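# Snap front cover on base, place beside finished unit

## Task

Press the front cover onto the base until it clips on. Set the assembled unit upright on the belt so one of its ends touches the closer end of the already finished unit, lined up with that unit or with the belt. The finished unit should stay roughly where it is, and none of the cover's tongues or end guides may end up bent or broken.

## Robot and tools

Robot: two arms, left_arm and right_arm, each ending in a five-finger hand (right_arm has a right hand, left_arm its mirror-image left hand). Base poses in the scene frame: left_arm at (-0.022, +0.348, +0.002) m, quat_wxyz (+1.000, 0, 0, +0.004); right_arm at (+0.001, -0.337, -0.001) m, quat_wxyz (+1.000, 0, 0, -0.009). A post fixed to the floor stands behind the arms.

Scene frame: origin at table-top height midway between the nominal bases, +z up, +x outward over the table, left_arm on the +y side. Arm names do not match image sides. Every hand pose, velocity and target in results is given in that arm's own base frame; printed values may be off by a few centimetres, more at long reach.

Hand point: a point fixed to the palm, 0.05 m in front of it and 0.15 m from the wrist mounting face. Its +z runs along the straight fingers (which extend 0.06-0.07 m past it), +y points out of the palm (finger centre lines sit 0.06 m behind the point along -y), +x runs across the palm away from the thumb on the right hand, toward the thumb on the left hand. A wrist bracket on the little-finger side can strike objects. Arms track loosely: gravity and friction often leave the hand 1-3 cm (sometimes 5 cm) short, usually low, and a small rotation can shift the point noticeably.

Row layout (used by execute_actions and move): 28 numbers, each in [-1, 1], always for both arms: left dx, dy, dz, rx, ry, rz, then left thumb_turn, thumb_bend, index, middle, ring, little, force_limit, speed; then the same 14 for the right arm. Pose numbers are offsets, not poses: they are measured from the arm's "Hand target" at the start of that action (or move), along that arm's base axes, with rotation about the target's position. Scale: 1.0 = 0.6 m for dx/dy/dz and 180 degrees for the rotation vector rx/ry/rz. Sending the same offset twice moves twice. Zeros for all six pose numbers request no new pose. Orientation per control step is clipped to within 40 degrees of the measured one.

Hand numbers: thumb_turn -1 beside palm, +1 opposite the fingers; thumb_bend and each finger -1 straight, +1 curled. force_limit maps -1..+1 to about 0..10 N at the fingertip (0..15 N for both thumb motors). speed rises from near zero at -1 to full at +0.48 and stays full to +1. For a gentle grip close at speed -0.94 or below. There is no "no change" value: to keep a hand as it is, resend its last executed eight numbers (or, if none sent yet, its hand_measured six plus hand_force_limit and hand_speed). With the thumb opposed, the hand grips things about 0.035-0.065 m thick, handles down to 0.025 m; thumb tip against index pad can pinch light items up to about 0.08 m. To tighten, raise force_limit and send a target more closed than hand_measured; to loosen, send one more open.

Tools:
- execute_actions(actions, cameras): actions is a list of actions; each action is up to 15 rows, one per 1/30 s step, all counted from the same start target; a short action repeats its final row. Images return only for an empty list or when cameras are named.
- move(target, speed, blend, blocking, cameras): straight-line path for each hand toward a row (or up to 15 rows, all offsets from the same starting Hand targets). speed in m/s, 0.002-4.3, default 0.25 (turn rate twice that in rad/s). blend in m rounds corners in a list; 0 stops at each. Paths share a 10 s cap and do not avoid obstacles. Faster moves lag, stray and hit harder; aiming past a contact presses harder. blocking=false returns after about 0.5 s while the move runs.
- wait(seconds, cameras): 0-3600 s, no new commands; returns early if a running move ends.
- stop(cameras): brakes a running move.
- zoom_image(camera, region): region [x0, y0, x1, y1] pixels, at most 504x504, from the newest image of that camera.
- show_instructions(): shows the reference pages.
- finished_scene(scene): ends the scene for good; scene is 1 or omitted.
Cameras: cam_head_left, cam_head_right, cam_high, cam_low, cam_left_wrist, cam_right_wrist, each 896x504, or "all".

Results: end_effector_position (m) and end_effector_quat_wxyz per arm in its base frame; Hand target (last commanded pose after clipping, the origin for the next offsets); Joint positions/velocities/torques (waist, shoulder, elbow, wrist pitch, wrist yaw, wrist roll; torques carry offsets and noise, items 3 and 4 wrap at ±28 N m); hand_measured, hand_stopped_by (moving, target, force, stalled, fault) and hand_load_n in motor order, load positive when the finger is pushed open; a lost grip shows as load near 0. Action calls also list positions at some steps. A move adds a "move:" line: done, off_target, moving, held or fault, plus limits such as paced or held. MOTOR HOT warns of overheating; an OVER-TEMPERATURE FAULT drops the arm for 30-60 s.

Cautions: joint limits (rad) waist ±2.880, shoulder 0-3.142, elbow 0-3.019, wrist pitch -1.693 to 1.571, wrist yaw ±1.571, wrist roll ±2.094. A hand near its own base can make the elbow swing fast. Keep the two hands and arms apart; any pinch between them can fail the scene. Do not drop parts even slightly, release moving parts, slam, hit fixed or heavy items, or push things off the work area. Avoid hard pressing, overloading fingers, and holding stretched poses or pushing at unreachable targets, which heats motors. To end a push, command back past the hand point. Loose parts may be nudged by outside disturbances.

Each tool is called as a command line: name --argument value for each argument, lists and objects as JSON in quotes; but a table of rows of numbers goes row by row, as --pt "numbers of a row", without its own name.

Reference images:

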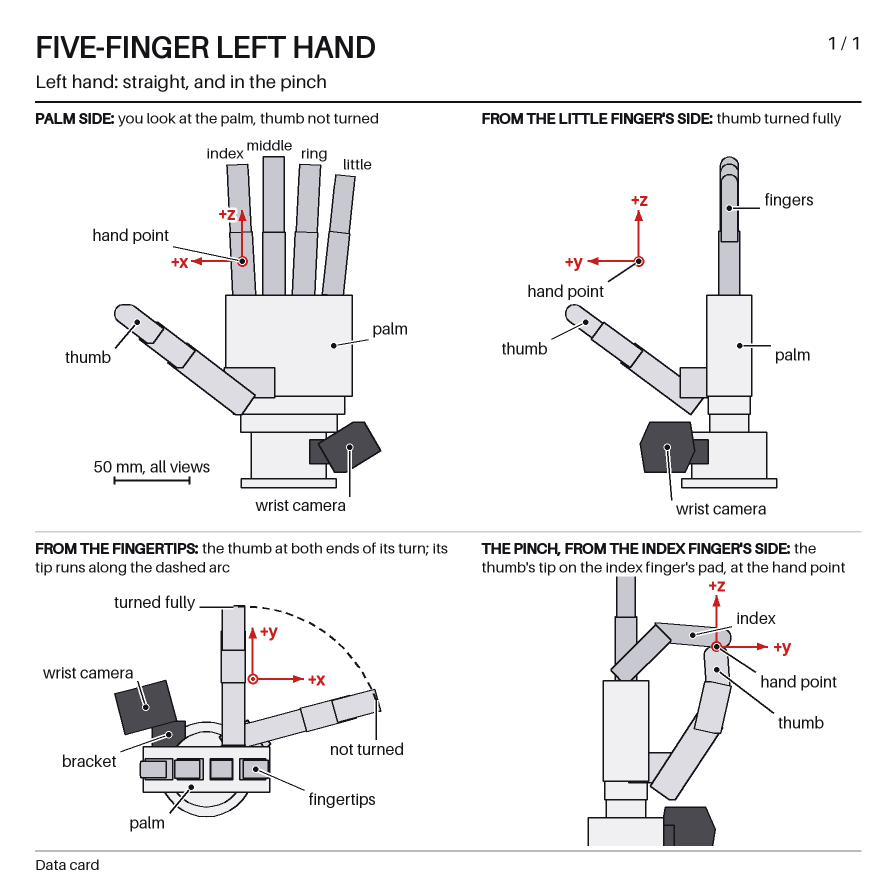

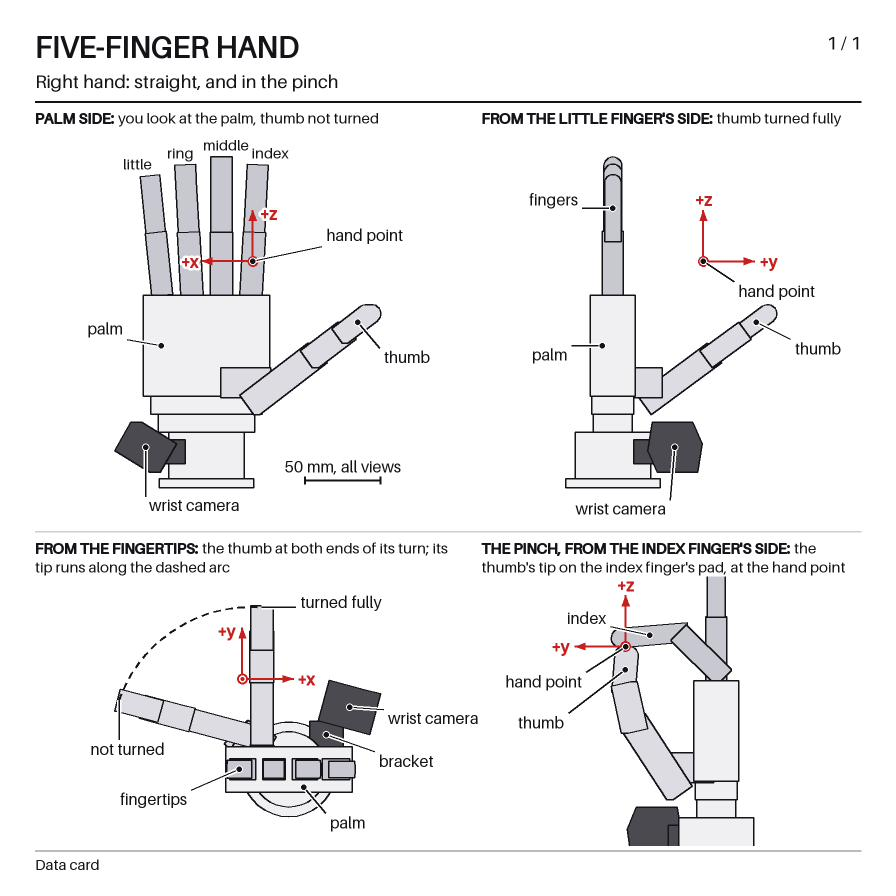

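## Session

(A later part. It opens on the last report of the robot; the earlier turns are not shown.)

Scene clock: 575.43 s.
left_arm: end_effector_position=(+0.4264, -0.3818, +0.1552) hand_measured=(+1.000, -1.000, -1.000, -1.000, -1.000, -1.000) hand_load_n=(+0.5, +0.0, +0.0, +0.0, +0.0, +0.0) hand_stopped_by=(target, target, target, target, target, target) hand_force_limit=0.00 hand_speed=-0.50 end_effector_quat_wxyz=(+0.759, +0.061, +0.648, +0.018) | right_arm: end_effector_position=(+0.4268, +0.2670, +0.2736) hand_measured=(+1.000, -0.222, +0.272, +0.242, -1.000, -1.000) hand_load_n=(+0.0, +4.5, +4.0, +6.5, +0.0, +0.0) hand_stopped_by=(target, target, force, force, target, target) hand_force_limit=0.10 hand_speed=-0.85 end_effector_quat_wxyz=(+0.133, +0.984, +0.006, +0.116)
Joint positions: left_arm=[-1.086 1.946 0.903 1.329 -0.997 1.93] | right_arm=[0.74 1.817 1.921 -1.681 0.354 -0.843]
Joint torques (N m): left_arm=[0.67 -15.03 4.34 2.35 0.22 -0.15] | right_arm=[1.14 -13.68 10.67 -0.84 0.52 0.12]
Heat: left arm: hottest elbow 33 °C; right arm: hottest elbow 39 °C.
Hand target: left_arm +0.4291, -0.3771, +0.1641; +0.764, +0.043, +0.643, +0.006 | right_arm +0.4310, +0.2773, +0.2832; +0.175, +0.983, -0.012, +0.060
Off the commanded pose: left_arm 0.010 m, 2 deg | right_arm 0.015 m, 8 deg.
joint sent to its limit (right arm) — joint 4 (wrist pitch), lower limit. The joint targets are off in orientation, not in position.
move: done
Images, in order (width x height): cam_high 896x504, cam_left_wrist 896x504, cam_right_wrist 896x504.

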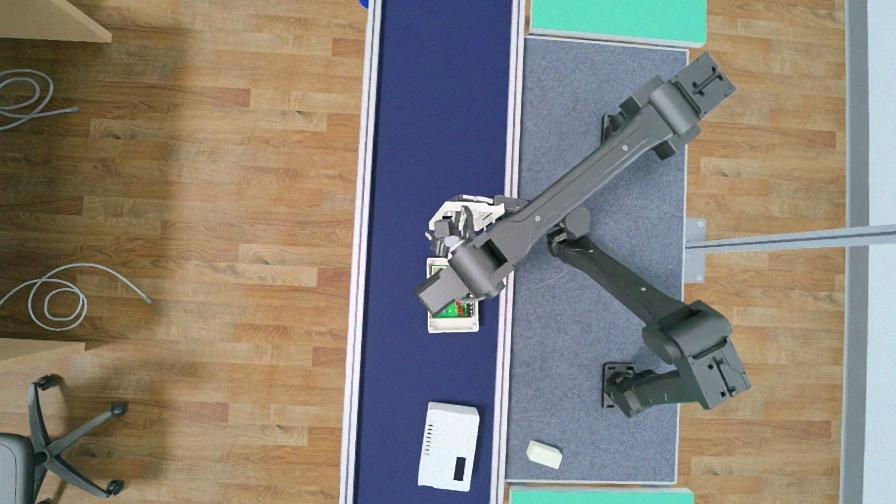

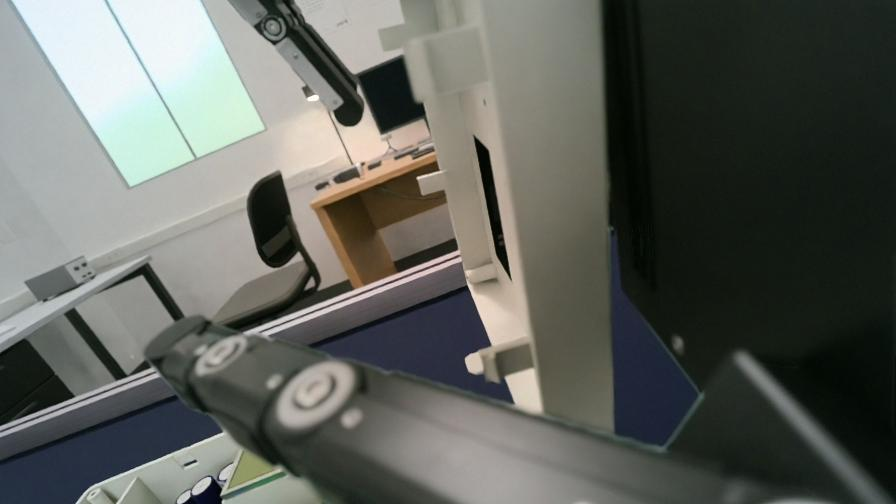

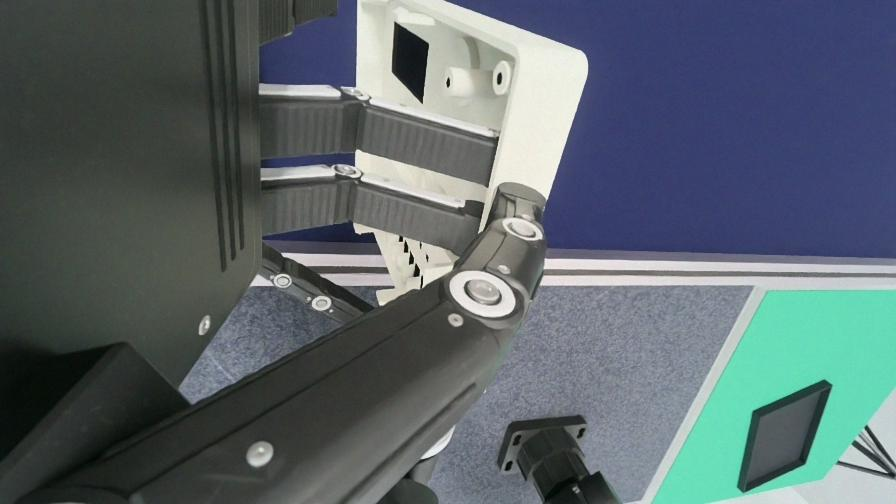

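move --target '[0.0,0.0,0.0,0,0,0,1,0.3,-1,-1,-1,-1,-0.6,-0.85,0,0,0,0,0,0,1,-0.22,0.8,0.8,-1,-1,0.1,-0.85]' --speed 0.03 --cameras '["cam_left_wrist","cam_low","cam_right_wrist"]'

Scene clock: 583.67 s.
left_arm: end_effector_position=(+0.4264, -0.3818, +0.1552) hand_measured=(+1.000, +0.054, -1.000, -1.000, -1.000, -1.000) hand_load_n=(+0.0, +0.0, +0.0, -0.5, +0.0, +0.0) hand_stopped_by=(target, moving, target, target, target, target) hand_force_limit=-0.60 hand_speed=-0.85 end_effector_quat_wxyz=(+0.759, +0.060, +0.648, +0.018) | right_arm: end_effector_position=(+0.4268, +0.2670, +0.2736) hand_measured=(+1.000, -0.222, +0.272, +0.242, -1.000, -1.000) hand_load_n=(+0.0, +4.5, +4.0, +6.5, +0.0, +0.0) hand_stopped_by=(target, target, force, force, target, target) hand_force_limit=0.10 hand_speed=-0.85 end_effector_quat_wxyz=(+0.133, +0.984, +0.006, +0.116)
Joint positions: left_arm=[-1.086 1.946 0.903 1.329 -0.997 1.929] | right_arm=[0.74 1.817 1.921 -1.681 0.354 -0.843]
Joint torques (N m): left_arm=[0.44 -14.8 4.31 2.29 0.22 -0.13] | right_arm=[1.14 -13.74 10.69 -0.84 0.51 0.11]
Heat: left arm: hottest shoulder 33 °C; right arm: hottest elbow 39 °C.
Hand target: left_arm +0.4291, -0.3771, +0.1641; +0.764, +0.043, +0.643, +0.006 | right_arm +0.4310, +0.2773, +0.2832; +0.175, +0.983, -0.012, +0.060
Off the commanded pose: left_arm 0.010 m, 2 deg | right_arm 0.015 m, 8 deg.
joint sent to its limit (right arm) — joint 4 (wrist pitch), lower limit.
move: moving (left_arm; no rest 5 s after the move's start)
Images, in order (width x height): cam_low 896x504, cam_left_wrist 896x504, cam_right_wrist 896x504.

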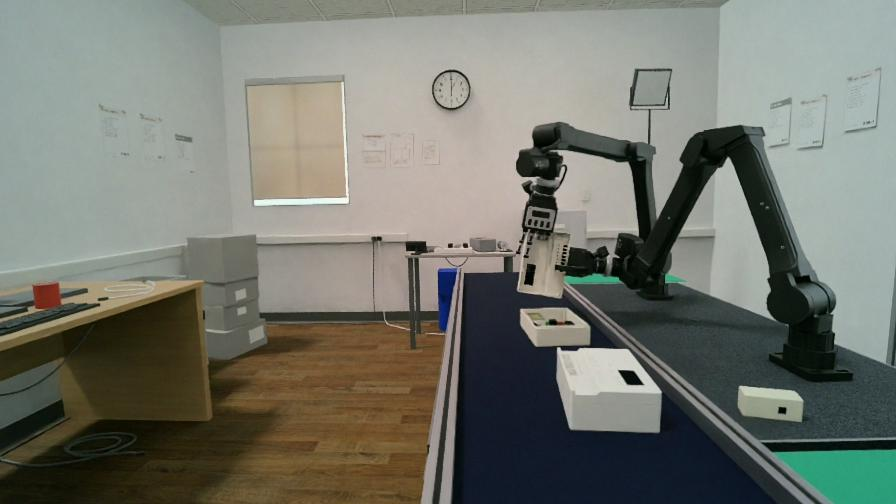

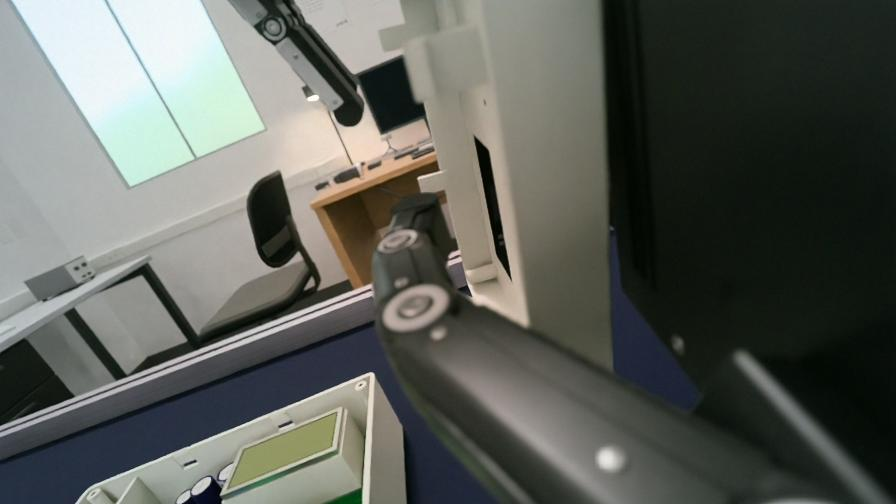

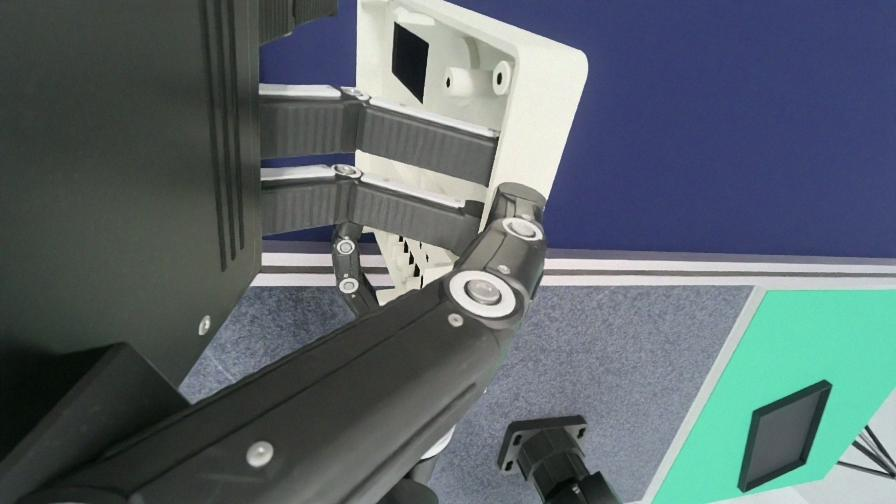

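wait --seconds 3 --cameras '["cam_left_wrist"]'

Scene clock: 588.77 s.
left_arm: end_effector_position=(+0.4264, -0.3818, +0.1552) hand_measured=(+1.000, +0.300, -1.000, -1.000, -1.000, -1.000) hand_load_n=(+0.0, +0.0, +0.0, +0.0, +0.0, +0.0) hand_stopped_by=(target, target, target, target, target, target) hand_force_limit=-0.60 hand_speed=-0.85 end_effector_quat_wxyz=(+0.759, +0.060, +0.648, +0.018) | right_arm: end_effector_position=(+0.4268, +0.2670, +0.2736) hand_measured=(+1.000, -0.222, +0.272, +0.242, -1.000, -1.000) hand_load_n=(+0.0, +4.5, +4.0, +6.5, +0.0, +0.0) hand_stopped_by=(target, target, force, force, target, target) hand_force_limit=0.10 hand_speed=-0.85 end_effector_quat_wxyz=(+0.133, +0.984, +0.006, +0.116)
Joint positions: left_arm=[-1.086 1.946 0.903 1.329 -0.997 1.929] | right_arm=[0.74 1.817 1.921 -1.681 0.354 -0.843]
Joint torques (N m): left_arm=[0.67 -14.74 4.34 2.19 0.23 -0.14] | right_arm=[1.14 -13.74 10.66 -0.85 0.51 0.11]
Heat: left arm: hottest shoulder 33 °C; right arm: hottest elbow 39 °C.
Hand target: left_arm +0.4291, -0.3771, +0.1641; +0.764, +0.043, +0.643, +0.006 | right_arm +0.4310, +0.2773, +0.2832; +0.175, +0.983, -0.012, +0.060
Off the commanded pose: left_arm 0.010 m, 2 deg | right_arm 0.015 m, 8 deg.
wait: 3.00 s; at rest from the start

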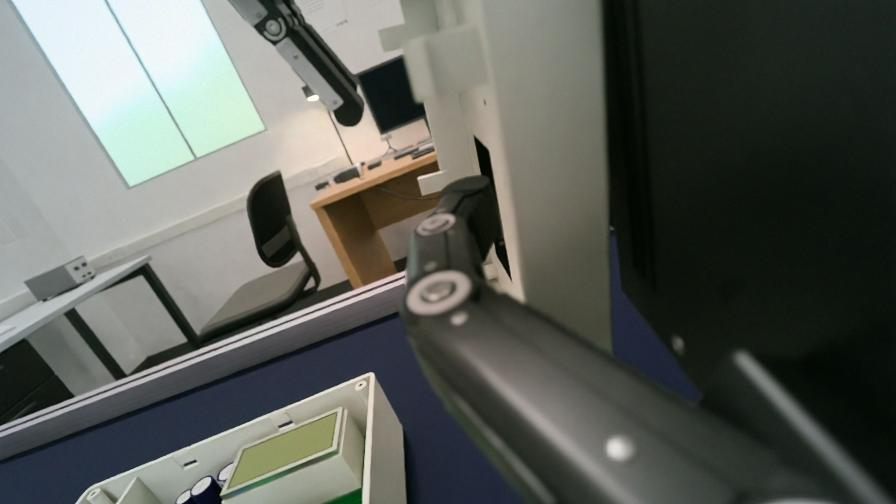

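execute_actions --actions '[[[0,0,0,0,0,0,1,1,-1,-1,-1,-1,-0.6,-0.88,0,0,0,0,0,0,1,-0.22,0.8,0.8,-1,-1,0.1,-0.85]]]'

wait --seconds 5 --cameras '["cam_left_wrist","cam_right_wrist","cam_low"]'

Scene clock: 591.73 s.
left_arm: end_effector_position=(+0.4264, -0.3819, +0.1556) hand_measured=(+1.000, +0.516, -1.000, -1.000, -1.000, -1.000) hand_load_n=(+0.5, +2.5, +0.0, +0.0, +0.0, +0.0) hand_stopped_by=(target, force, target, target, target, target) hand_force_limit=-0.60 hand_speed=-0.88 end_effector_quat_wxyz=(+0.759, +0.060, +0.648, +0.017) | right_arm: end_effector_position=(+0.4266, +0.2672, +0.2732) hand_measured=(+1.000, -0.222, +0.272, +0.242, -1.000, -1.000) hand_load_n=(+0.0, +4.5, +4.5, +6.0, +0.0, +0.0) hand_stopped_by=(target, target, force, force, target, target) hand_force_limit=0.10 hand_speed=-0.85 end_effector_quat_wxyz=(+0.133, +0.984, +0.004, +0.116)
Joint positions: left_arm=[-1.086 1.945 0.903 1.329 -0.996 1.929] | right_arm=[0.74 1.817 1.921 -1.681 0.354 -0.839]
Joint torques (N m): left_arm=[0.62 -14.56 4.45 2.3 0.23 -0.13] | right_arm=[1.14 -13.86 10.69 -0.84 0.51 0.08]
Heat: left arm: hottest shoulder 33 °C; right arm: hottest elbow 39 °C.
Hand target: left_arm +0.4291, -0.3772, +0.1641; +0.764, +0.043, +0.643, +0.006 | right_arm +0.4310, +0.2773, +0.2832; +0.175, +0.983, -0.012, +0.060
Off the commanded pose: left_arm 0.010 m, 2 deg | right_arm 0.015 m, 8 deg.
joint sent to its limit (right arm) — joint 4 (wrist pitch), lower limit. The joint targets are off in orientation, not in position.
Step readings (end_effector_position of left_arm | right_arm):
0: (+0.4264, -0.3818, +0.1552) | (+0.4268, +0.2670, +0.2736)
1: (+0.4264, -0.3818, +0.1552) | (+0.4268, +0.2670, +0.2736)
2: (+0.4264, -0.3818, +0.1552) | (+0.4268, +0.2670, +0.2736)
4: (+0.4264, -0.3818, +0.1552) | (+0.4268, +0.2670, +0.2736)
8: (+0.4264, -0.3818, +0.1552) | (+0.4268, +0.2670, +0.2736)
15: (+0.4264, -0.3818, +0.1552) | (+0.4268, +0.2670, +0.2736)

Scene clock: 596.73 s.
left_arm: end_effector_position=(+0.4264, -0.3819, +0.1556) hand_measured=(+1.000, +0.516, -1.000, -1.000, -1.000, -1.000) hand_load_n=(+0.0, +3.0, +0.0, +0.0, +0.0, +0.0) hand_stopped_by=(target, force, target, target, target, target) hand_force_limit=-0.60 hand_speed=-0.88 end_effector_quat_wxyz=(+0.759, +0.060, +0.648, +0.017) | right_arm: end_effector_position=(+0.4266, +0.2672, +0.2732) hand_measured=(+1.000, -0.222, +0.272, +0.242, -1.000, -1.000) hand_load_n=(+0.0, +4.5, +4.0, +6.0, +0.0, +0.0) hand_stopped_by=(target, target, force, force, target, target) hand_force_limit=0.10 hand_speed=-0.85 end_effector_quat_wxyz=(+0.133, +0.984, +0.004, +0.116)
Joint positions: left_arm=[-1.086 1.945 0.903 1.329 -0.996 1.929] | right_arm=[0.74 1.817 1.921 -1.681 0.354 -0.839]
Joint torques (N m): left_arm=[0.79 -14.45 4.45 2.28 0.18 -0.12] | right_arm=[1.14 -13.8 10.69 -0.84 0.51 0.08]
Heat: left arm: hottest shoulder 33 °C; right arm: hottest elbow 39 °C.
Hand target: left_arm +0.4291, -0.3772, +0.1641; +0.764, +0.043, +0.643, +0.006 | right_arm +0.4310, +0.2773, +0.2832; +0.175, +0.983, -0.012, +0.060
Off the commanded pose: left_arm 0.010 m, 2 deg | right_arm 0.015 m, 8 deg.
wait: 5.00 s; at rest by 0.17 s
Images, in order (width x height): cam_low 896x504, cam_left_wrist 896x504, cam_right_wrist 896x504.

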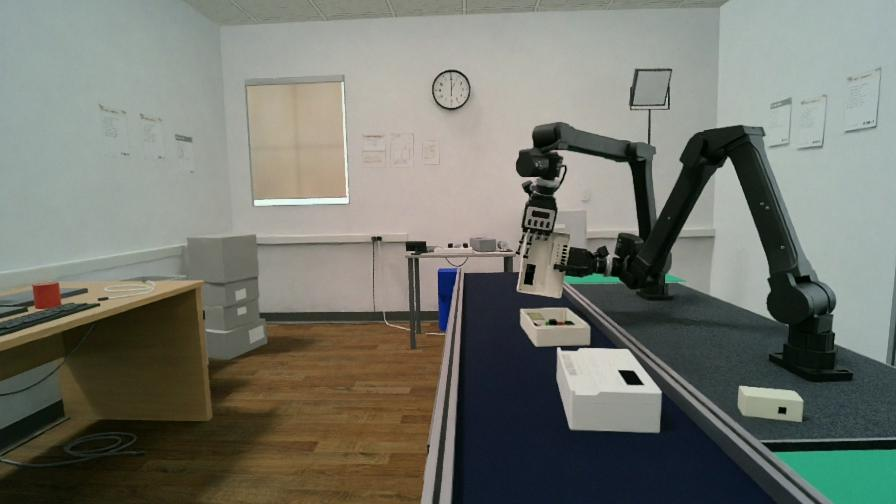

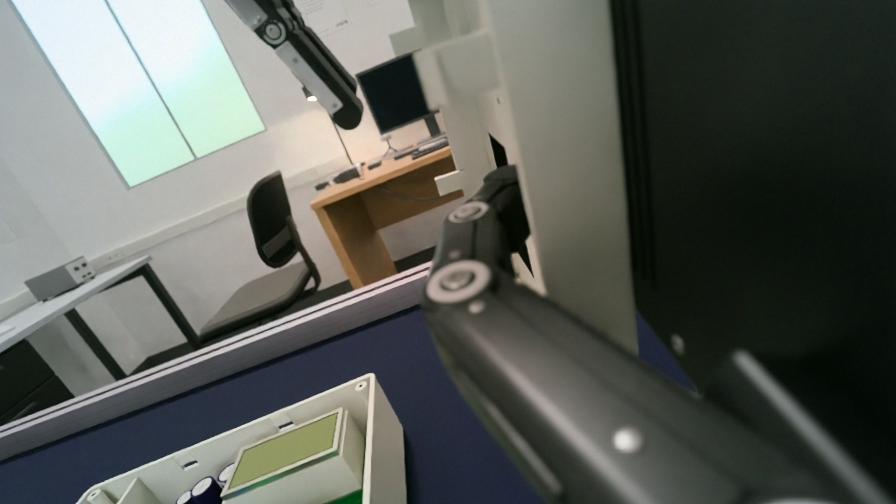

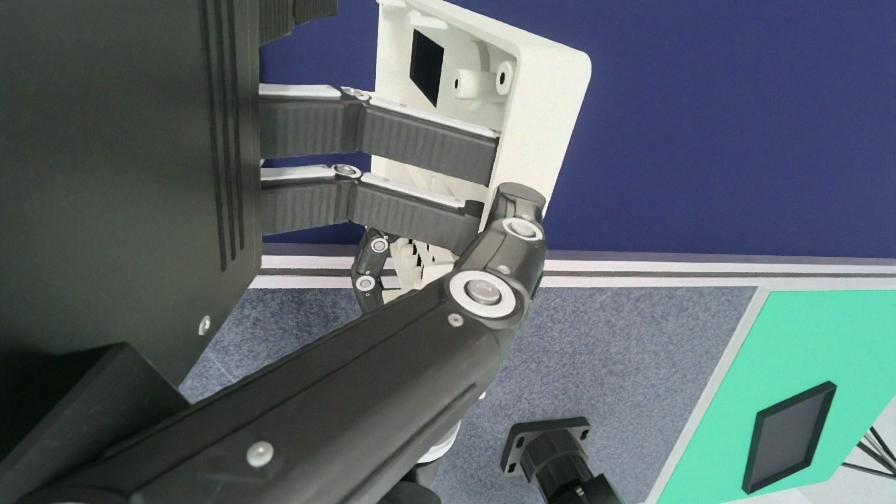

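execute_actions --actions '[[[0,0,0,0,0,0,1,0.95,-1,-1,-1,-1,-0.2,-0.92,0,0,0,0,0,0,1,-0.22,0.8,0.8,-1,-1,0.1,-0.85]]]'

wait --seconds 3 --cameras '["cam_left_wrist","cam_right_wrist","cam_high"]'

Scene clock: 599.63 s.
left_arm: end_effector_position=(+0.4269, -0.3815, +0.1561) hand_measured=(+1.000, +0.558, -1.000, -1.000, -1.000, -1.000) hand_load_n=(+0.5, +4.5, +0.0, +0.0, +0.0, +0.0) hand_stopped_by=(target, force, target, target, target, target) hand_force_limit=-0.20 hand_speed=-0.92 end_effector_quat_wxyz=(+0.760, +0.058, +0.648, +0.016) | right_arm: end_effector_position=(+0.4270, +0.2668, +0.2735) hand_measured=(+1.000, -0.222, +0.272, +0.242, -1.000, -1.000) hand_load_n=(+0.5, +6.0, +4.0, +4.5, +0.5, +0.0) hand_stopped_by=(target, target, force, force, target, target) hand_force_limit=0.10 hand_speed=-0.85 end_effector_quat_wxyz=(+0.134, +0.984, +0.004, +0.117)
Joint positions: left_arm=[-1.084 1.944 0.903 1.329 -0.996 1.926] | right_arm=[0.74 1.817 1.921 -1.681 0.357 -0.839]
Joint torques (N m): left_arm=[-0.03 -14.68 4.42 2.24 0.18 -0.12] | right_arm=[1.08 -13.86 10.67 -0.79 0.37 0.08]
Heat: left arm: hottest shoulder 33 °C; right arm: hottest elbow 39 °C.
Hand target: left_arm +0.4292, -0.3770, +0.1641; +0.764, +0.043, +0.643, +0.006 | right_arm +0.4310, +0.2772, +0.2833; +0.175, +0.983, -0.012, +0.060
Off the commanded pose: left_arm 0.009 m, 2 deg | right_arm 0.015 m, 8 deg.
joint sent to its limit (right arm) — joint 4 (wrist pitch), lower limit. The joint targets are off in orientation, not in position.
Step readings (end_effector_position of left_arm | right_arm):
0: (+0.4264, -0.3819, +0.1556) | (+0.4266, +0.2672, +0.2732)
1: (+0.4264, -0.3819, +0.1556) | (+0.4266, +0.2672, +0.2732)
2: (+0.4264, -0.3819, +0.1556) | (+0.4266, +0.2672, +0.2732)
4: (+0.4264, -0.3819, +0.1556) | (+0.4266, +0.2672, +0.2732)
8: (+0.4266, -0.3818, +0.1557) | (+0.4267, +0.2671, +0.2732)
15: (+0.4267, -0.3816, +0.1562) | (+0.4269, +0.2669, +0.2734)

Scene clock: 602.63 s.
left_arm: end_effector_position=(+0.4269, -0.3815, +0.1561) hand_measured=(+1.000, +0.558, -1.000, -1.000, -1.000, -1.000) hand_load_n=(+0.5, +4.5, +0.5, +0.0, +0.0, +0.0) hand_stopped_by=(target, force, target, target, target, target) hand_force_limit=-0.20 hand_speed=-0.92 end_effector_quat_wxyz=(+0.760, +0.058, +0.648, +0.016) | right_arm: end_effector_position=(+0.4270, +0.2668, +0.2735) hand_measured=(+1.000, -0.222, +0.272, +0.242, -1.000, -1.000) hand_load_n=(+0.5, +6.0, +4.0, +5.0, +0.0, +0.0) hand_stopped_by=(target, target, force, force, target, target) hand_force_limit=0.10 hand_speed=-0.85 end_effector_quat_wxyz=(+0.134, +0.984, +0.004, +0.117)
Joint positions: left_arm=[-1.084 1.944 0.903 1.329 -0.996 1.926] | right_arm=[0.74 1.817 1.921 -1.681 0.357 -0.839]
Joint torques (N m): left_arm=[0.03 -14.68 4.37 2.24 0.19 -0.11] | right_arm=[1.14 -13.8 10.69 -0.84 0.36 0.08]
Heat: left arm: hottest shoulder 33 °C; right arm: hottest elbow 39 °C.
Hand target: left_arm +0.4292, -0.3770, +0.1641; +0.764, +0.043, +0.643, +0.006 | right_arm +0.4310, +0.2772, +0.2833; +0.175, +0.983, -0.012, +0.060
Off the commanded pose: left_arm 0.009 m, 2 deg | right_arm 0.015 m, 8 deg.
wait: 3.00 s; at rest by 0.17 s
Images, in order (width x height): cam_high 896x504, cam_left_wrist 896x504, cam_right_wrist 896x504.

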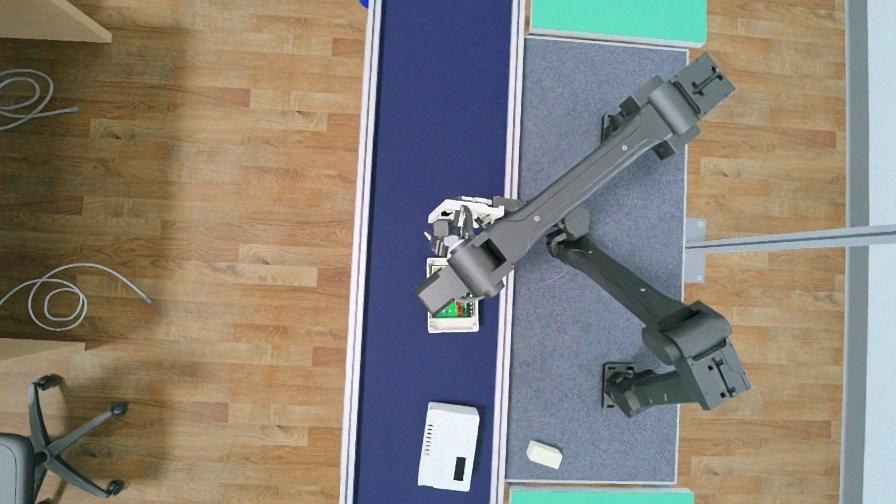

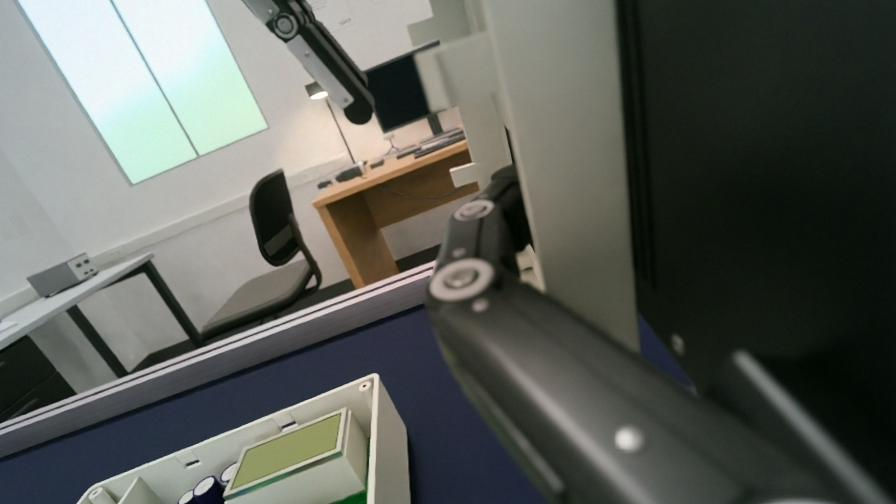

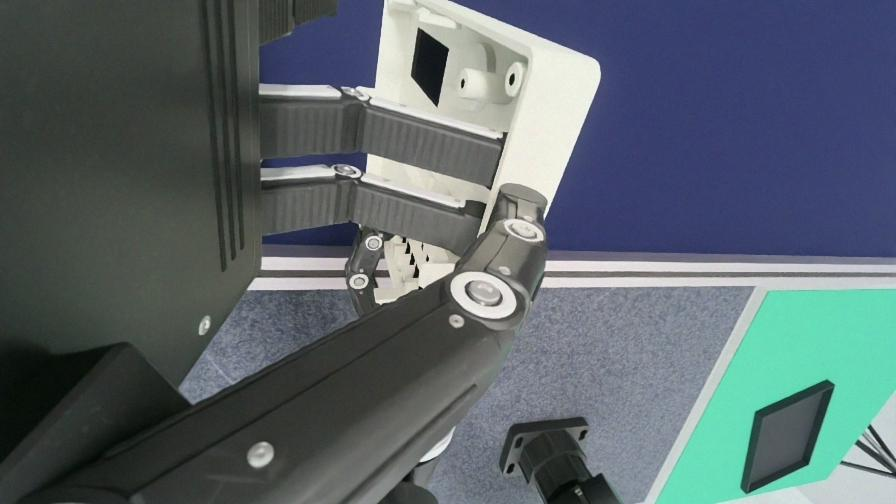

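execute_actions --actions '[[[0,0,0,0,0,0,1,0.99,-1,-1,-1,-1,0.2,-0.92,0,0,0,0,0,0,1,-0.22,0.8,0.8,-1,-1,0.1,-0.85]]]'

wait --seconds 2 --cameras '["cam_left_wrist","cam_right_wrist","cam_high"]'

Scene clock: 611.30 s.
left_arm: end_effector_position=(+0.4274, -0.3807, +0.1561) hand_measured=(+1.000, +0.592, -1.000, -1.000, -1.000, -1.000) hand_load_n=(+0.5, +9.0, +0.0, +0.0, +0.0, +0.0) hand_stopped_by=(target, force, target, target, target, target) hand_force_limit=0.20 hand_speed=-0.92 end_effector_quat_wxyz=(+0.760, +0.056, +0.648, +0.015) | right_arm: end_effector_position=(+0.4272, +0.2665, +0.2736) hand_measured=(+1.000, -0.222, +0.272, +0.242, -1.000, -1.000) hand_load_n=(+0.5, +6.5, +4.0, +4.0, +0.0, +0.0) hand_stopped_by=(target, target, force, force, target, target) hand_force_limit=0.10 hand_speed=-0.85 end_effector_quat_wxyz=(+0.135, +0.984, +0.004, +0.117)
Joint positions: left_arm=[-1.083 1.943 0.903 1.329 -0.997 1.922] | right_arm=[0.74 1.817 1.921 -1.681 0.359 -0.839]
Joint torques (N m): left_arm=[0.26 -14.45 4.44 2.26 0.25 -0.06] | right_arm=[1.08 -13.8 10.66 -0.84 0.3 0.08]
Heat: left arm: hottest shoulder 33 °C; right arm: hottest elbow 39 °C.
Hand target: left_arm +0.4292, -0.3771, +0.1641; +0.764, +0.043, +0.643, +0.006 | right_arm +0.4310, +0.2772, +0.2833; +0.175, +0.983, -0.012, +0.060
Off the commanded pose: left_arm 0.009 m, 2 deg | right_arm 0.015 m, 8 deg.
joint sent to its limit (right arm) — joint 4 (wrist pitch), lower limit. The joint targets are off in orientation, not in position.
Step readings (end_effector_position of left_arm | right_arm):
0: (+0.4269, -0.3815, +0.1561) | (+0.4270, +0.2668, +0.2735)
1: (+0.4269, -0.3815, +0.1561) | (+0.4270, +0.2668, +0.2735)
2: (+0.4269, -0.3815, +0.1561) | (+0.4270, +0.2668, +0.2735)
4: (+0.4269, -0.3815, +0.1561) | (+0.4270, +0.2668, +0.2735)
8: (+0.4270, -0.3813, +0.1561) | (+0.4272, +0.2666, +0.2736)
15: (+0.4274, -0.3807, +0.1561) | (+0.4272, +0.2665, +0.2736)

Scene clock: 613.30 s.
left_arm: end_effector_position=(+0.4274, -0.3807, +0.1561) hand_measured=(+1.000, +0.592, -1.000, -1.000, -1.000, -1.000) hand_load_n=(+1.0, +8.5, +0.0, +0.0, +0.0, +0.0) hand_stopped_by=(target, force, target, target, target, target) hand_force_limit=0.20 hand_speed=-0.92 end_effector_quat_wxyz=(+0.760, +0.056, +0.648, +0.015) | right_arm: end_effector_position=(+0.4272, +0.2665, +0.2736) hand_measured=(+1.000, -0.222, +0.272, +0.242, -1.000, -1.000) hand_load_n=(+0.5, +7.0, +4.0, +3.5, +0.0, +0.0) hand_stopped_by=(target, target, force, force, target, target) hand_force_limit=0.10 hand_speed=-0.85 end_effector_quat_wxyz=(+0.135, +0.984, +0.004, +0.117)
Joint positions: left_arm=[-1.083 1.943 0.903 1.329 -0.997 1.922] | right_arm=[0.74 1.817 1.921 -1.681 0.359 -0.839]
Joint torques (N m): left_arm=[0.32 -14.45 4.4 2.24 0.23 -0.06] | right_arm=[1.14 -13.8 10.67 -0.84 0.3 0.07]
Heat: left arm: hottest shoulder 33 °C; right arm: hottest elbow 39 °C.
Hand target: left_arm +0.4292, -0.3771, +0.1641; +0.764, +0.043, +0.643, +0.006 | right_arm +0.4310, +0.2772, +0.2833; +0.175, +0.983, -0.012, +0.060
Off the commanded pose: left_arm 0.009 m, 2 deg | right_arm 0.015 m, 8 deg.
wait: 2.00 s; at rest by 0.17 s
Images, in order (width x height): cam_high 896x504, cam_left_wrist 896x504, cam_right_wrist 896x504.

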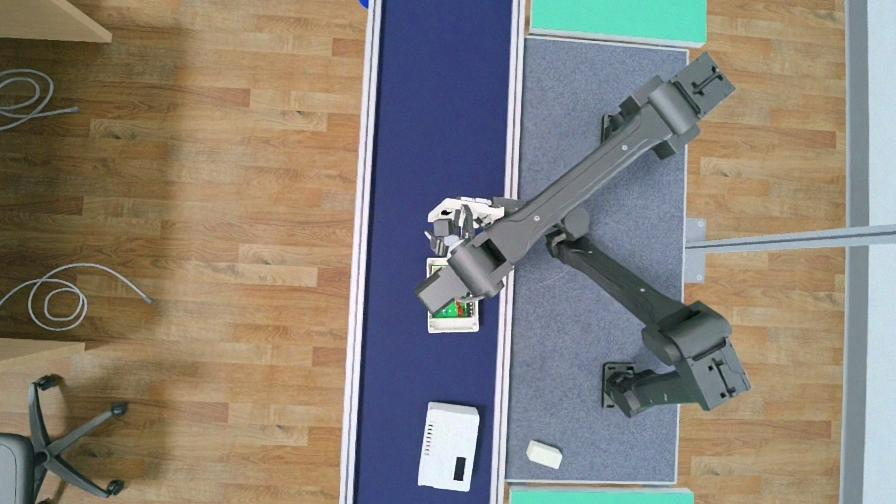

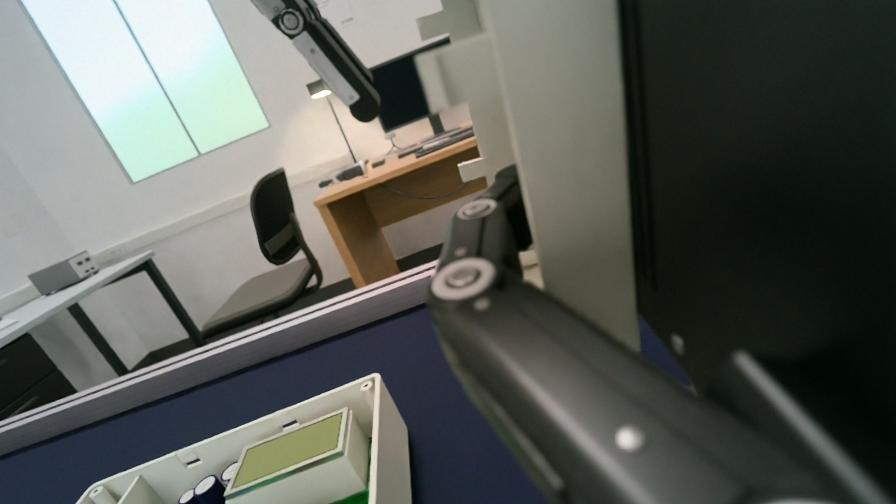

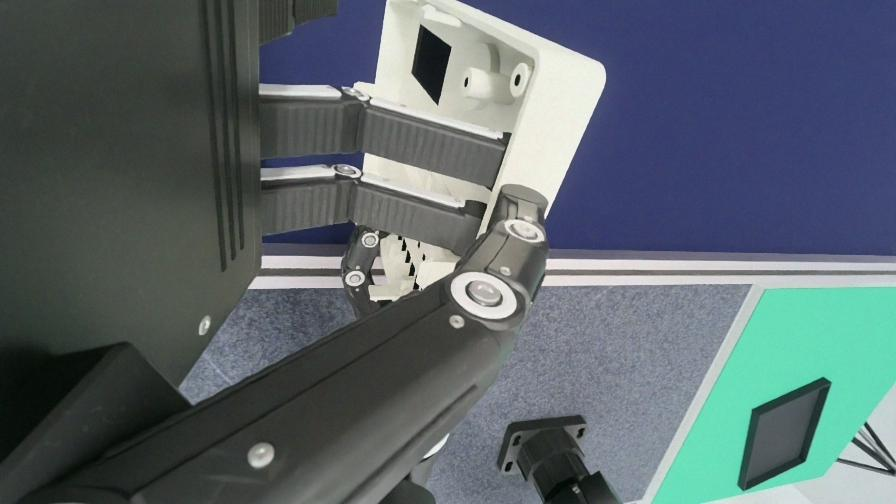

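execute_actions --actions '[[[0,0,0,0,0,0,1,0.99,-1,-1,-1,-1,0.2,-0.92,0,0,0,0,0,0,1,-0.6,0.0,0.0,-1,-1,0.1,-0.85]]]'

wait --seconds 2 --cameras '["cam_left_wrist","cam_right_wrist","cam_high","cam_low"]'

Scene clock: 620.30 s.
left_arm: end_effector_position=(+0.4272, -0.3797, +0.1551) hand_measured=(+1.000, +0.594, -1.000, -1.000, -1.000, -1.000) hand_load_n=(+0.0, +1.0, +0.0, +0.0, +0.0, +0.0) hand_stopped_by=(target, force, target, target, target, target) hand_force_limit=0.20 hand_speed=-0.92 end_effector_quat_wxyz=(+0.759, +0.057, +0.648, +0.016) | right_arm: end_effector_position=(+0.4276, +0.2667, +0.2750) hand_measured=(+1.000, -0.600, +0.000, +0.000, -1.000, -1.000) hand_load_n=(+0.0, +0.0, +0.0, +0.5, +0.0, +0.0) hand_stopped_by=(target, target, target, target, target, target) hand_force_limit=0.10 hand_speed=-0.85 end_effector_quat_wxyz=(+0.134, +0.984, +0.004, +0.118)
Joint positions: left_arm=[-1.083 1.943 0.9 1.329 -0.997 1.922] | right_arm=[0.74 1.817 1.924 -1.682 0.359 -0.839]
Joint torques (N m): left_arm=[-0.03 -14.8 4.62 2.3 0.21 -0.06] | right_arm=[1.14 -13.8 10.4 -0.79 0.28 0.08]
Heat: left arm: hottest shoulder 33 °C; right arm: hottest elbow 39 °C.
Hand target: left_arm +0.4292, -0.3771, +0.1642; +0.764, +0.043, +0.643, +0.006 | right_arm +0.4310, +0.2773, +0.2832; +0.175, +0.983, -0.012, +0.060
Off the commanded pose: left_arm 0.010 m, 2 deg | right_arm 0.014 m, 8 deg.
joint sent to its limit (right arm) — joint 4 (wrist pitch), lower limit. The joint targets are off in orientation, not in position.
Step readings (end_effector_position of left_arm | right_arm):
0: (+0.4274, -0.3807, +0.1561) | (+0.4272, +0.2665, +0.2736)
1: (+0.4274, -0.3807, +0.1561) | (+0.4272, +0.2665, +0.2736)
2: (+0.4274, -0.3807, +0.1561) | (+0.4272, +0.2665, +0.2736)
4: (+0.4274, -0.3805, +0.1559) | (+0.4272, +0.2664, +0.2737)
8: (+0.4272, -0.3797, +0.1551) | (+0.4272, +0.2664, +0.2743)
15: (+0.4272, -0.3797, +0.1551) | (+0.4276, +0.2667, +0.2750)

Scene clock: 622.30 s.
left_arm: end_effector_position=(+0.4272, -0.3797, +0.1551) hand_measured=(+1.000, +0.594, -1.000, -1.000, -1.000, -1.000) hand_load_n=(+0.0, +1.0, +0.0, +0.0, +0.0, +0.0) hand_stopped_by=(target, force, target, target, target, target) hand_force_limit=0.20 hand_speed=-0.92 end_effector_quat_wxyz=(+0.759, +0.057, +0.648, +0.016) | right_arm: end_effector_position=(+0.4276, +0.2667, +0.2750) hand_measured=(+1.000, -0.600, +0.000, +0.000, -1.000, -1.000) hand_load_n=(+0.0, -0.5, +0.0, +0.5, +0.0, +0.0) hand_stopped_by=(target, target, target, target, target, target) hand_force_limit=0.10 hand_speed=-0.85 end_effector_quat_wxyz=(+0.134, +0.984, +0.004, +0.118)
Joint positions: left_arm=[-1.083 1.943 0.9 1.329 -0.997 1.922] | right_arm=[0.74 1.817 1.924 -1.682 0.359 -0.839]
Joint torques (N m): left_arm=[0.26 -14.39 4.68 2.24 0.24 -0.1] | right_arm=[1.14 -13.74 10.4 -0.79 0.28 0.08]
Heat: left arm: hottest shoulder 33 °C; right arm: hottest elbow 39 °C.
Hand target: left_arm +0.4292, -0.3771, +0.1642; +0.764, +0.043, +0.643, +0.006 | right_arm +0.4310, +0.2773, +0.2832; +0.175, +0.983, -0.012, +0.060
Off the commanded pose: left_arm 0.010 m, 2 deg | right_arm 0.014 m, 8 deg.
wait: 2.00 s; at rest by 0.17 s
Images, in order (width x height): cam_high 896x504, cam_low 896x504, cam_left_wrist 896x504, cam_right_wrist 896x504.

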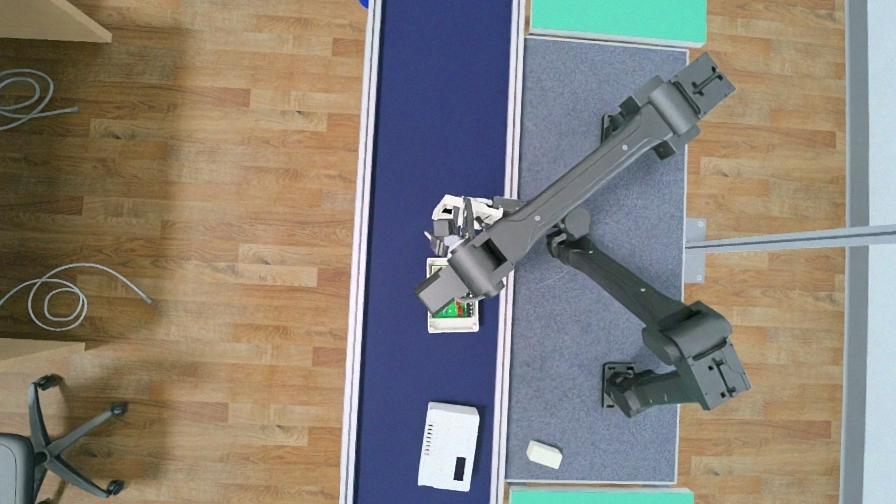

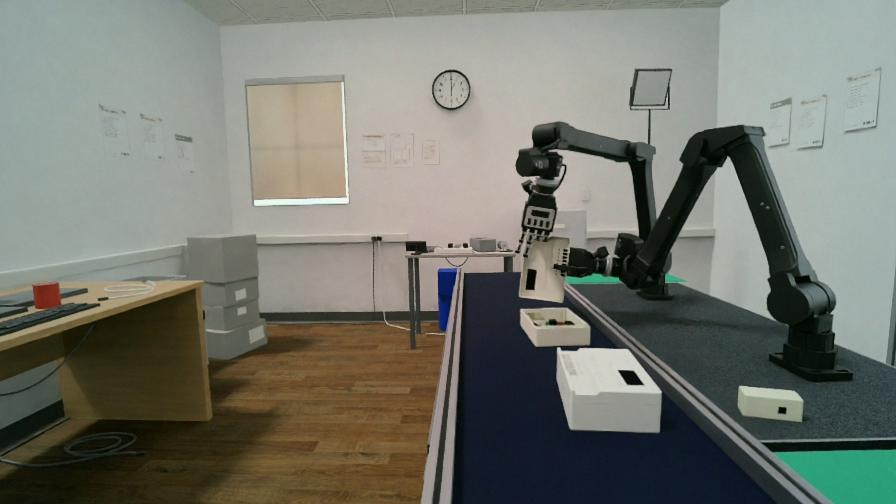

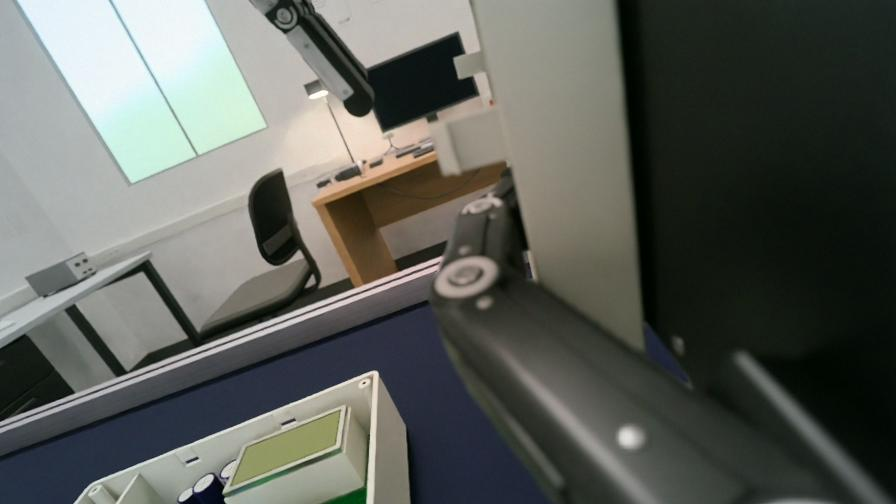

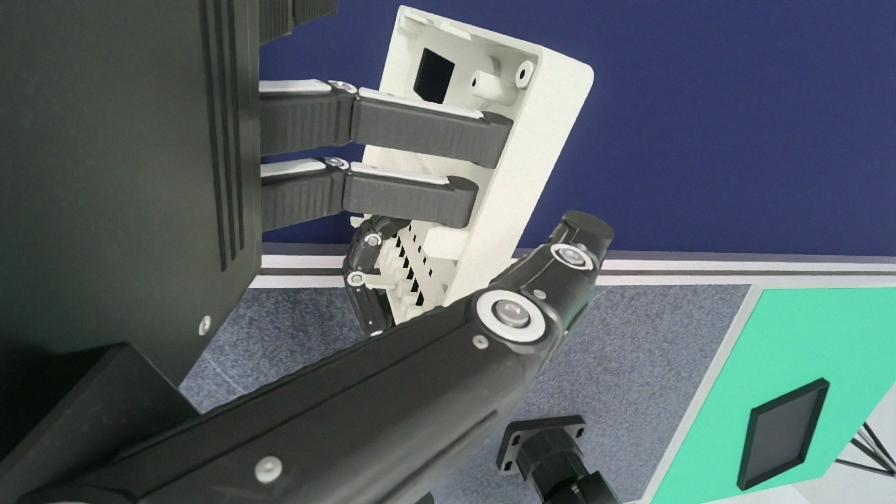

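execute_actions --actions '[[[0,0,0,0,0,0,1,0.96,-1,-1,-1,-1,0.2,-0.92,0,0,0,0,0,0,1,-0.6,0.0,0.0,-1,-1,0.1,-0.85]]]' --cameras '["cam_left_wrist","cam_right_wrist","cam_low"]'

Scene clock: 625.10 s.
left_arm: end_effector_position=(+0.4272, -0.3797, +0.1551) hand_measured=(+1.000, +0.628, -1.000, -1.000, -1.000, -1.000) hand_load_n=(+1.0, +9.0, +0.0, +0.0, +0.0, +0.0) hand_stopped_by=(target, force, target, target, target, target) hand_force_limit=0.20 hand_speed=-0.92 end_effector_quat_wxyz=(+0.759, +0.057, +0.648, +0.016) | right_arm: end_effector_position=(+0.4276, +0.2667, +0.2750) hand_measured=(+1.000, -0.600, +0.000, +0.000, -1.000, -1.000) hand_load_n=(+0.0, +0.0, +0.0, +0.5, +0.0, +0.0) hand_stopped_by=(target, target, target, target, target, target) hand_force_limit=0.10 hand_speed=-0.85 end_effector_quat_wxyz=(+0.134, +0.984, +0.004, +0.118)
Joint positions: left_arm=[-1.083 1.943 0.9 1.329 -0.997 1.922] | right_arm=[0.74 1.817 1.924 -1.682 0.359 -0.839]
Joint torques (N m): left_arm=[0.5 -14.92 4.59 2.18 0.22 -0.06] | right_arm=[1.14 -13.8 10.4 -0.79 0.28 0.08]
Heat: left arm: hottest shoulder 33 °C; right arm: hottest elbow 40 °C.
Hand target: left_arm +0.4292, -0.3771, +0.1642; +0.764, +0.043, +0.643, +0.006 | right_arm +0.4310, +0.2773, +0.2832; +0.175, +0.983, -0.012, +0.060
Off the commanded pose: left_arm 0.010 m, 2 deg | right_arm 0.014 m, 8 deg.
joint sent to its limit (right arm) — joint 4 (wrist pitch), lower limit. The joint targets are off in orientation, not in position.
Step readings (end_effector_position of left_arm | right_arm):
0: (+0.4272, -0.3797, +0.1551) | (+0.4276, +0.2667, +0.2750)
1: (+0.4272, -0.3797, +0.1551) | (+0.4276, +0.2667, +0.2750)
2: (+0.4272, -0.3797, +0.1551) | (+0.4276, +0.2667, +0.2750)
4: (+0.4272, -0.3797, +0.1551) | (+0.4276, +0.2667, +0.2750)
8: (+0.4272, -0.3797, +0.1551) | (+0.4276, +0.2667, +0.2750)
15: (+0.4272, -0.3797, +0.1551) | (+0.4276, +0.2667, +0.2750)
Images, in order (width x height): cam_low 896x504, cam_left_wrist 896x504, cam_right_wrist 896x504.

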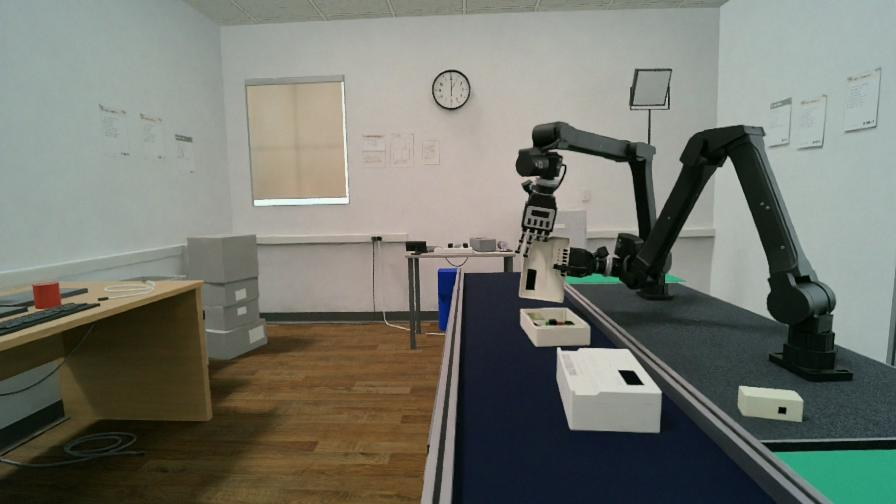

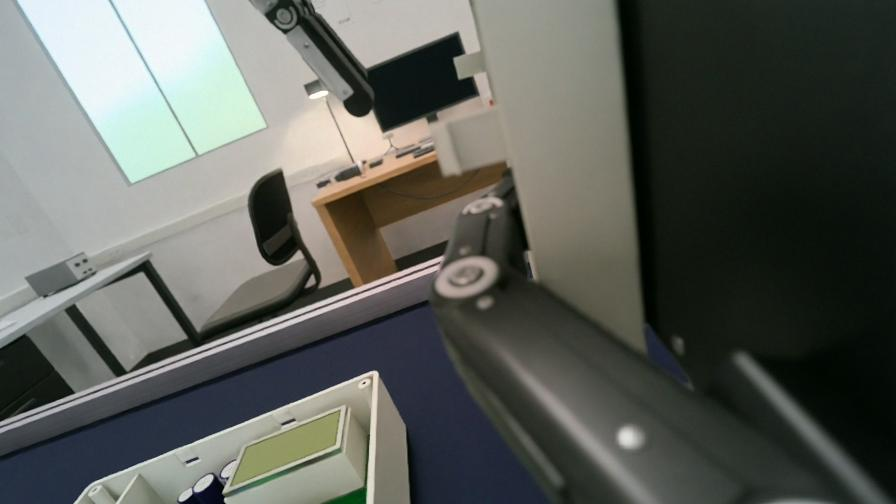

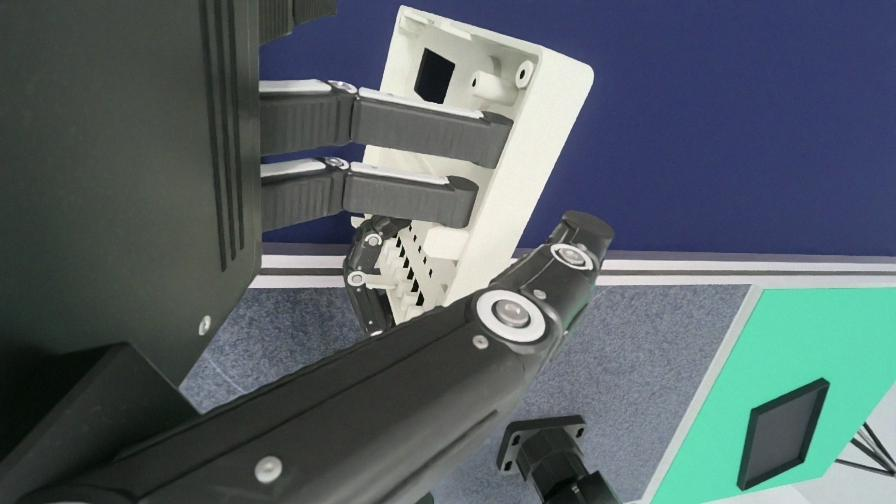

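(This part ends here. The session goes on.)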